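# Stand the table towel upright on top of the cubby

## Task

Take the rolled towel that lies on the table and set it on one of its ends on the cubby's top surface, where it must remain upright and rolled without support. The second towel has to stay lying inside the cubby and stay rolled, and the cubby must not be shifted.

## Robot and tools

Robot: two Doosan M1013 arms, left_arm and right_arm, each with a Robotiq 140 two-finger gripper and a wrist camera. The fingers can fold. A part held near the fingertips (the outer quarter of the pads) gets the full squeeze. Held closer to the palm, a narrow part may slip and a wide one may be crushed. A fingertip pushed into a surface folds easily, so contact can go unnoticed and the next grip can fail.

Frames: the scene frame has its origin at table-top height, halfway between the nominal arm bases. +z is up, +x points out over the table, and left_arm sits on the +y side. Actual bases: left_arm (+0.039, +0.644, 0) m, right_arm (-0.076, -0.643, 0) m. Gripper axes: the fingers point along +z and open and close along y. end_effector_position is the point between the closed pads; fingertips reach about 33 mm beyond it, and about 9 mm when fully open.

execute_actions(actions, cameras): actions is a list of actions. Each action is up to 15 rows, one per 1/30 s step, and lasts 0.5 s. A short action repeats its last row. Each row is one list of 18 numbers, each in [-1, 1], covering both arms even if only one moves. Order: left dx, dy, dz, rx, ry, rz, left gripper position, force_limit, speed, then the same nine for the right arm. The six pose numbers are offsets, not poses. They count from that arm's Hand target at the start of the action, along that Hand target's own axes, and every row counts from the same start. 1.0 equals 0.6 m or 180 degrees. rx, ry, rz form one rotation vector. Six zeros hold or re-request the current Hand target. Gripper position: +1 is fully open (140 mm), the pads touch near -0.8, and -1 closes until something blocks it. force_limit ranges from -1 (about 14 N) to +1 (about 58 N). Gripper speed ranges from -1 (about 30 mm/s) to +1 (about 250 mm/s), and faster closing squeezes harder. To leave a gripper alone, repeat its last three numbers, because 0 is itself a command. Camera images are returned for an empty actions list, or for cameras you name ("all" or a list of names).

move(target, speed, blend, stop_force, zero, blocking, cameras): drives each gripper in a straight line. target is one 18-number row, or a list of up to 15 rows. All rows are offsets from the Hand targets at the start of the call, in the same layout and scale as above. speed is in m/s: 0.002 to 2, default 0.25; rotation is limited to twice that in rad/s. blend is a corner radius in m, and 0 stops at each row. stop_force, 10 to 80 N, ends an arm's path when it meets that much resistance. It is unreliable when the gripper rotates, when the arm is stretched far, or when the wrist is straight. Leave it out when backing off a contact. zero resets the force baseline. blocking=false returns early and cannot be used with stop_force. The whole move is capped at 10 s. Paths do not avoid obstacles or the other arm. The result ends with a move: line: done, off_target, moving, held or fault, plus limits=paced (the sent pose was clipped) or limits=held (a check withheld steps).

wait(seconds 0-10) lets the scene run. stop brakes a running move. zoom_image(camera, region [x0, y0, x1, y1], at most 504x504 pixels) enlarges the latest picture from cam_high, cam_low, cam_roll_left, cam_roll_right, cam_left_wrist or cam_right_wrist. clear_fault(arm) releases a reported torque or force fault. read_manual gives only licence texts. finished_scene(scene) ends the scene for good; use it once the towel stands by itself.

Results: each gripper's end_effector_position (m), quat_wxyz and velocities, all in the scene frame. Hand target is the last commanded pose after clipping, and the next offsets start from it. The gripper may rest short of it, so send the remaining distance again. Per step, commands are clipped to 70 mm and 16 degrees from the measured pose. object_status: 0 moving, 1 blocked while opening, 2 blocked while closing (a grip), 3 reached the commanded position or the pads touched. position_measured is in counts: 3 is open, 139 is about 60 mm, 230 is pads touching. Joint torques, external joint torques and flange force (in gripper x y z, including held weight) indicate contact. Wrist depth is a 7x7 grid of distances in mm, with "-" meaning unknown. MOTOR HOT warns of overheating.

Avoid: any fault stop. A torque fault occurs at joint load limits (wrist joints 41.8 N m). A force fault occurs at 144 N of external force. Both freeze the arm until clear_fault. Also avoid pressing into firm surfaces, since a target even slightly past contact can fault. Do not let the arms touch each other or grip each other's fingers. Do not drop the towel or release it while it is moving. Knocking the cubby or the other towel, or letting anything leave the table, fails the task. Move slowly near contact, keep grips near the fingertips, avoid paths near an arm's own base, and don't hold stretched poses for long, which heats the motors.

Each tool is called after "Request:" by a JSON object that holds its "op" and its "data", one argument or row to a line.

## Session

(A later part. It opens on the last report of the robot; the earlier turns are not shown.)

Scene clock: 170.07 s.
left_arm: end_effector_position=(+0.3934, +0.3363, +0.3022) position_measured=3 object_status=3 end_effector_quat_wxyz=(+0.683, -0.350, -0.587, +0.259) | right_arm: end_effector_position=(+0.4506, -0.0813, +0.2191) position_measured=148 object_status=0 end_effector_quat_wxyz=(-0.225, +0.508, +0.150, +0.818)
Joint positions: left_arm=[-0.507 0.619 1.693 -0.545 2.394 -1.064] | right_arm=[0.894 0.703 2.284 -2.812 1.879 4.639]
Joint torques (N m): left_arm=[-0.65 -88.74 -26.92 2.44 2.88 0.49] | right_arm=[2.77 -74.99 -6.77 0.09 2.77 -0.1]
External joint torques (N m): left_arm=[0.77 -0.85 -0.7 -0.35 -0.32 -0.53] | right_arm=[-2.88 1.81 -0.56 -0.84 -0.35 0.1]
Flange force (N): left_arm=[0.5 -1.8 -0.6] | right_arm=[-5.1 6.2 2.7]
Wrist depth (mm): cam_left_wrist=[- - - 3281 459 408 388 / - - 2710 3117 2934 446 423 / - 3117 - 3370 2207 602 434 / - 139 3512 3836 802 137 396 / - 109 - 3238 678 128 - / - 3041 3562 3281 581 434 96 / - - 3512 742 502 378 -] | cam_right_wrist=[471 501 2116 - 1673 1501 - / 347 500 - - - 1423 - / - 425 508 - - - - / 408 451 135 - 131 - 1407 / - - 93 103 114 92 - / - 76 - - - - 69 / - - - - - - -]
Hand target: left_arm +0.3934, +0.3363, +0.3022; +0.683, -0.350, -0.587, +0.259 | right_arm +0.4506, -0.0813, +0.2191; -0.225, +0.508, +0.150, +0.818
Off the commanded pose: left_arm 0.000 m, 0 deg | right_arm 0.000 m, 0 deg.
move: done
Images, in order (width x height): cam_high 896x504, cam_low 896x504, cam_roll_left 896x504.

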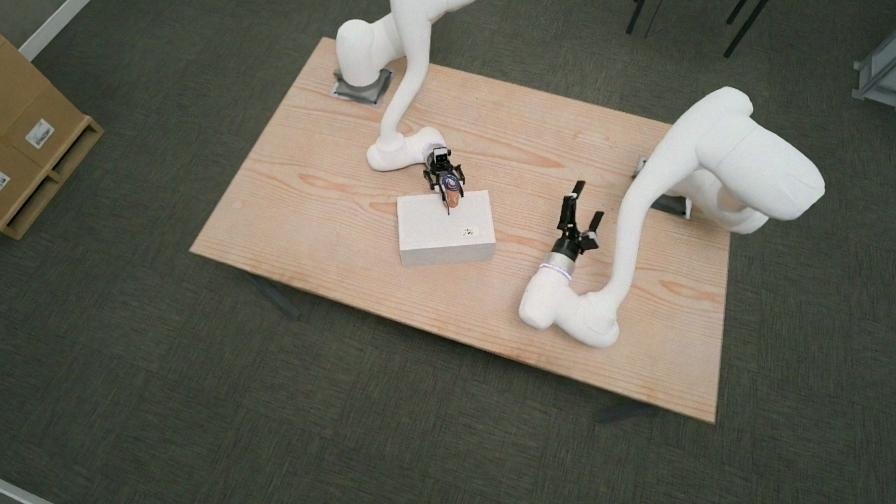

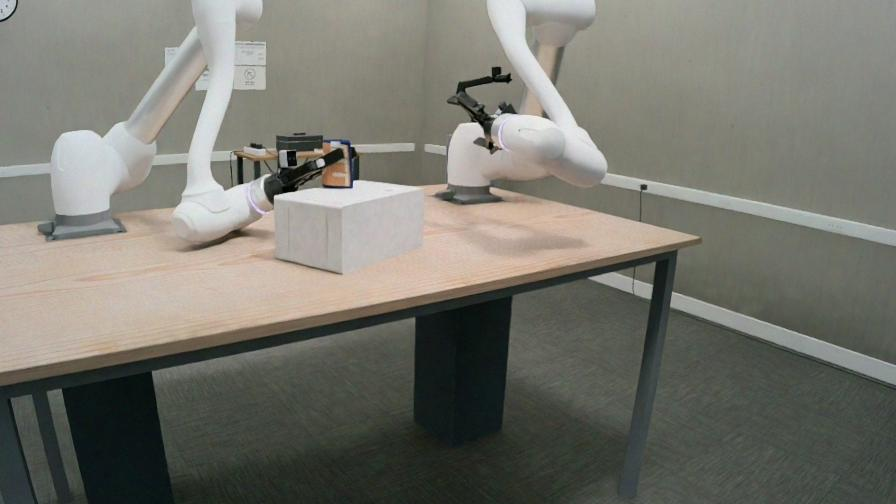

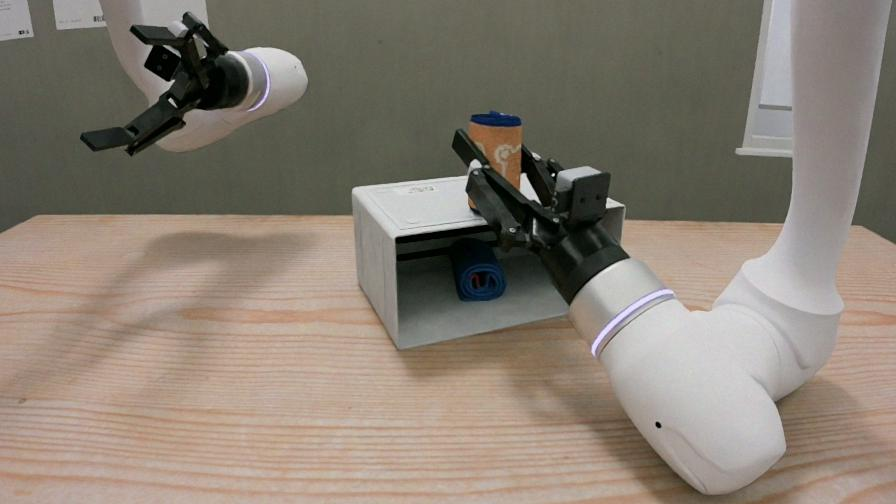

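Request:
{"op": "move", "data": {
  "target": [0,0,0,0,0,0,1,1,1,0,0,0,0,0,0,0.9,-1,-1],
  "cameras": ["cam_high","cam_roll_left"]
}}

Request:
{"op": "zoom_image", "data": {
  "camera": "cam_roll_left",
  "region": [400, 60, 600, 240]
}}

Request:
{"op": "zoom_image", "data": {
  "camera": "cam_high",
  "region": [380, 110, 520, 280]
}}

Scene clock: 176.70 s.
left_arm: end_effector_position=(+0.3934, +0.3363, +0.3022) position_measured=3 object_status=3 end_effector_quat_wxyz=(+0.683, -0.350, -0.587, +0.259) | right_arm: end_effector_position=(+0.4506, -0.0813, +0.2191) position_measured=16 object_status=0 end_effector_quat_wxyz=(-0.225, +0.508, +0.150, +0.818)
Joint positions: left_arm=[-0.507 0.619 1.693 -0.545 2.394 -1.064] | right_arm=[0.894 0.703 2.284 -2.812 1.879 4.639]
Joint torques (N m): left_arm=[-0.61 -88.85 -26.92 2.45 2.85 0.49] | right_arm=[3.25 -75.23 -6.78 0.09 2.69 -0.13]
External joint torques (N m): left_arm=[0.8 -0.01 -0.62 -0.35 -0.3 -0.53] | right_arm=[-3.3 1.98 -0.53 -0.85 -0.31 0.13]
Flange force (N): left_arm=[-0.2 -1.2 -1.5] | right_arm=[-5.6 7.0 2.8]
Wrist depth (mm): cam_left_wrist=[- 3281 - - 474 408 388 / - - - 2899 2494 444 423 / - - - 3238 3117 599 435 / - 117 2968 - 2653 136 400 / - 109 3562 3614 695 128 - / - 116 4534 3238 587 437 95 / - - 3078 727 499 377 -] | cam_right_wrist=[476 - - 1950 1732 1483 - / 338 492 - - 116 1383 1331 / - 426 492 - - 1448 1383 / 407 133 506 - - 135 1263 / - 100 - - - 117 98 / - 207 - - 262 271 - / - 156 160 - 168 187 -]
Hand target: left_arm +0.3934, +0.3363, +0.3022; +0.683, -0.350, -0.587, +0.259 | right_arm +0.4506, -0.0813, +0.2191; -0.225, +0.508, +0.150, +0.818
Off the commanded pose: left_arm 0.000 m, 0 deg | right_arm 0.000 m, 0 deg.
move: done
Images, in order (width x height): cam_high 896x504, cam_roll_left 896x504.

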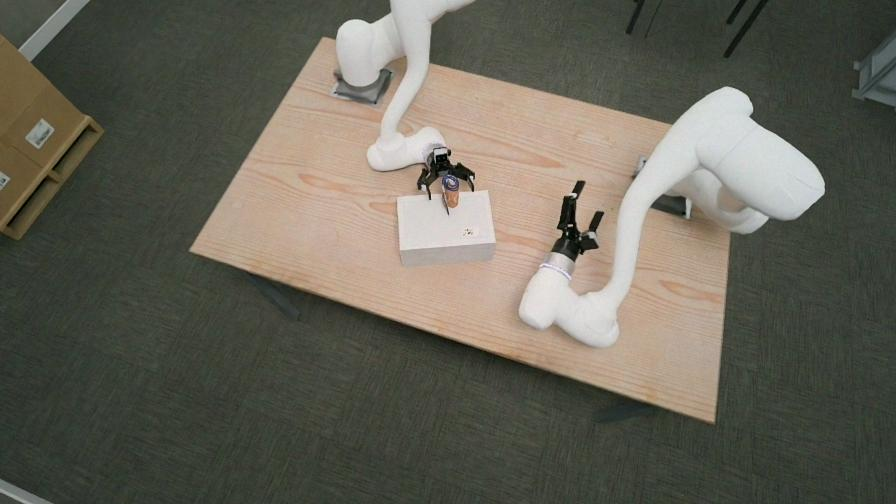

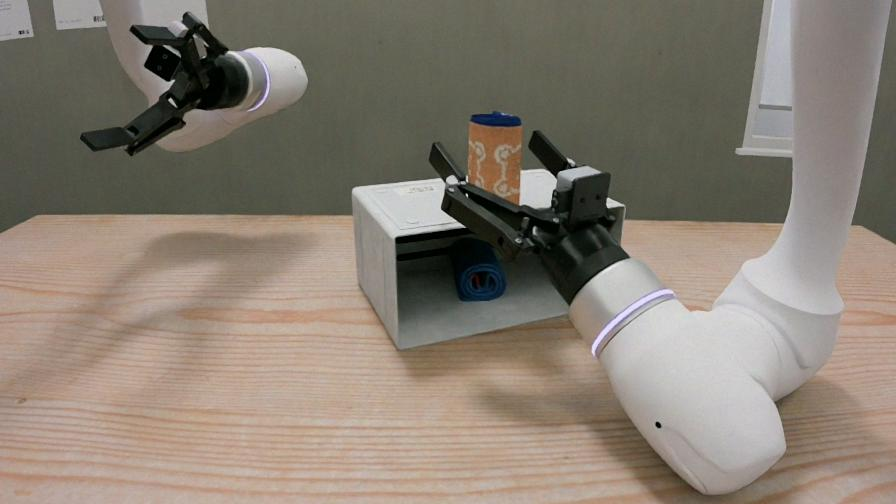

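Scaled by 2.520 from the camera's 896x504 image, which has a finer 1280x720 frame.

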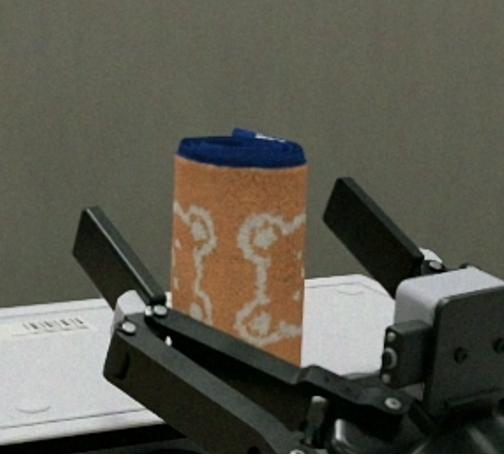

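Scaled by 2.965 from the camera's 896x504 image, which has a finer 1280x720 frame.

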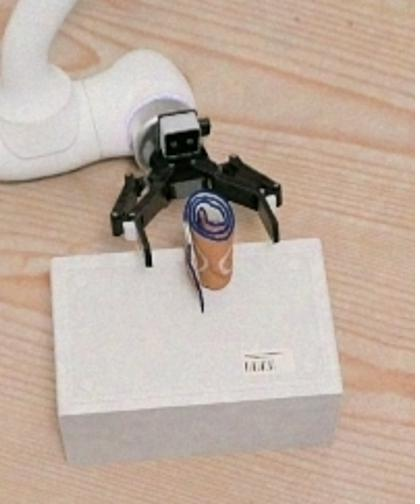

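Request:
{"op": "move", "data": {
  "target": [0,0,0,0,0,0,1,1,1,0.088,0,-0.18,0,0,0,0.9,-1,-1],
  "speed": 0.12,
  "cameras": ["cam_roll_left","cam_high"]
}}

Request:
{"op": "zoom_image", "data": {
  "camera": "cam_high",
  "region": [380, 110, 520, 280]
}}

Scene clock: 180.77 s.
left_arm: end_effector_position=(+0.3934, +0.3363, +0.3022) position_measured=3 object_status=3 end_effector_quat_wxyz=(+0.683, -0.350, -0.587, +0.259) | right_arm: end_effector_position=(+0.3480, -0.1439, +0.2192) position_measured=16 object_status=3 end_effector_quat_wxyz=(-0.225, +0.508, +0.150, +0.818)
Joint positions: left_arm=[-0.507 0.619 1.693 -0.545 2.394 -1.064] | right_arm=[1.006 0.686 2.477 -2.675 2.044 4.705]
Joint torques (N m): left_arm=[-0.65 -88.82 -26.87 2.44 2.86 0.48] | right_arm=[2.99 -65.55 1.69 0.92 2.71 -0.14]
External joint torques (N m): left_arm=[0.75 0.35 -0.44 -0.37 -0.32 -0.52] | right_arm=[-3.07 1.45 -1.02 -0.82 -0.32 0.14]
Flange force (N): left_arm=[-0.5 -0.9 -1.5] | right_arm=[-6.0 7.7 4.6]
Wrist depth (mm): cam_left_wrist=[2375 - - - 479 409 393 / 2519 - 3238 3778 3562 444 423 / - 3197 - 3325 - 607 434 / - 118 3667 4022 810 136 397 / - 109 - 5937 679 128 - / - 116 - 3463 584 437 95 / - - 3117 738 501 377 -] | cam_right_wrist=[628 555 3346 - 2191 - 1360 / - 614 - 1834 1890 1538 1501 / - 522 2358 - 2030 - 1431 / - - 622 227 - 134 - / - 100 - 222 - 125 98 / - 235 236 225 301 269 - / - 252 341 - 387 289 -]
Hand target: left_arm +0.3934, +0.3363, +0.3022; +0.683, -0.350, -0.587, +0.259 | right_arm +0.3480, -0.1439, +0.2192; -0.225, +0.508, +0.150, +0.818
Off the commanded pose: left_arm 0.000 m, 0 deg | right_arm 0.000 m, 0 deg.
move: done
Images, in order (width x height): cam_high 896x504, cam_roll_left 896x504.

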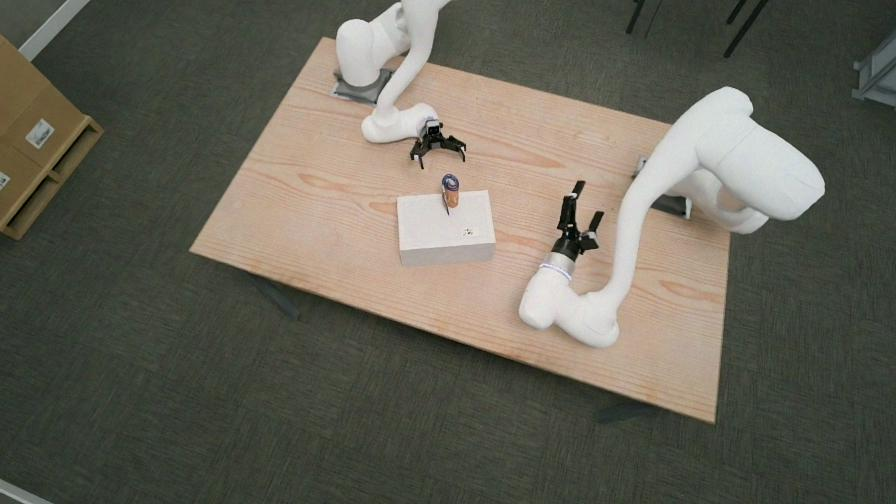

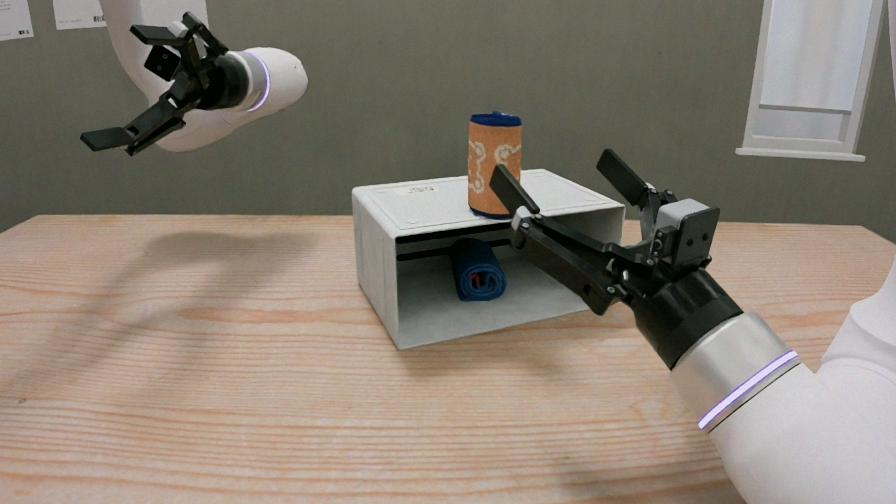

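Scaled by 2.965 from the camera's 896x504 image, which has a finer 1280x720 frame.

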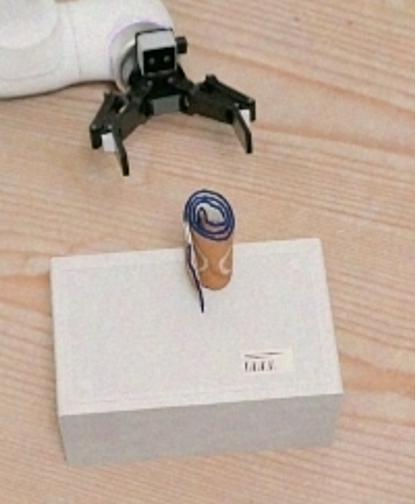

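Request:
{"op": "finished_scene", "data": {
  "scene": 1
}}

The scene is finished: the task was done.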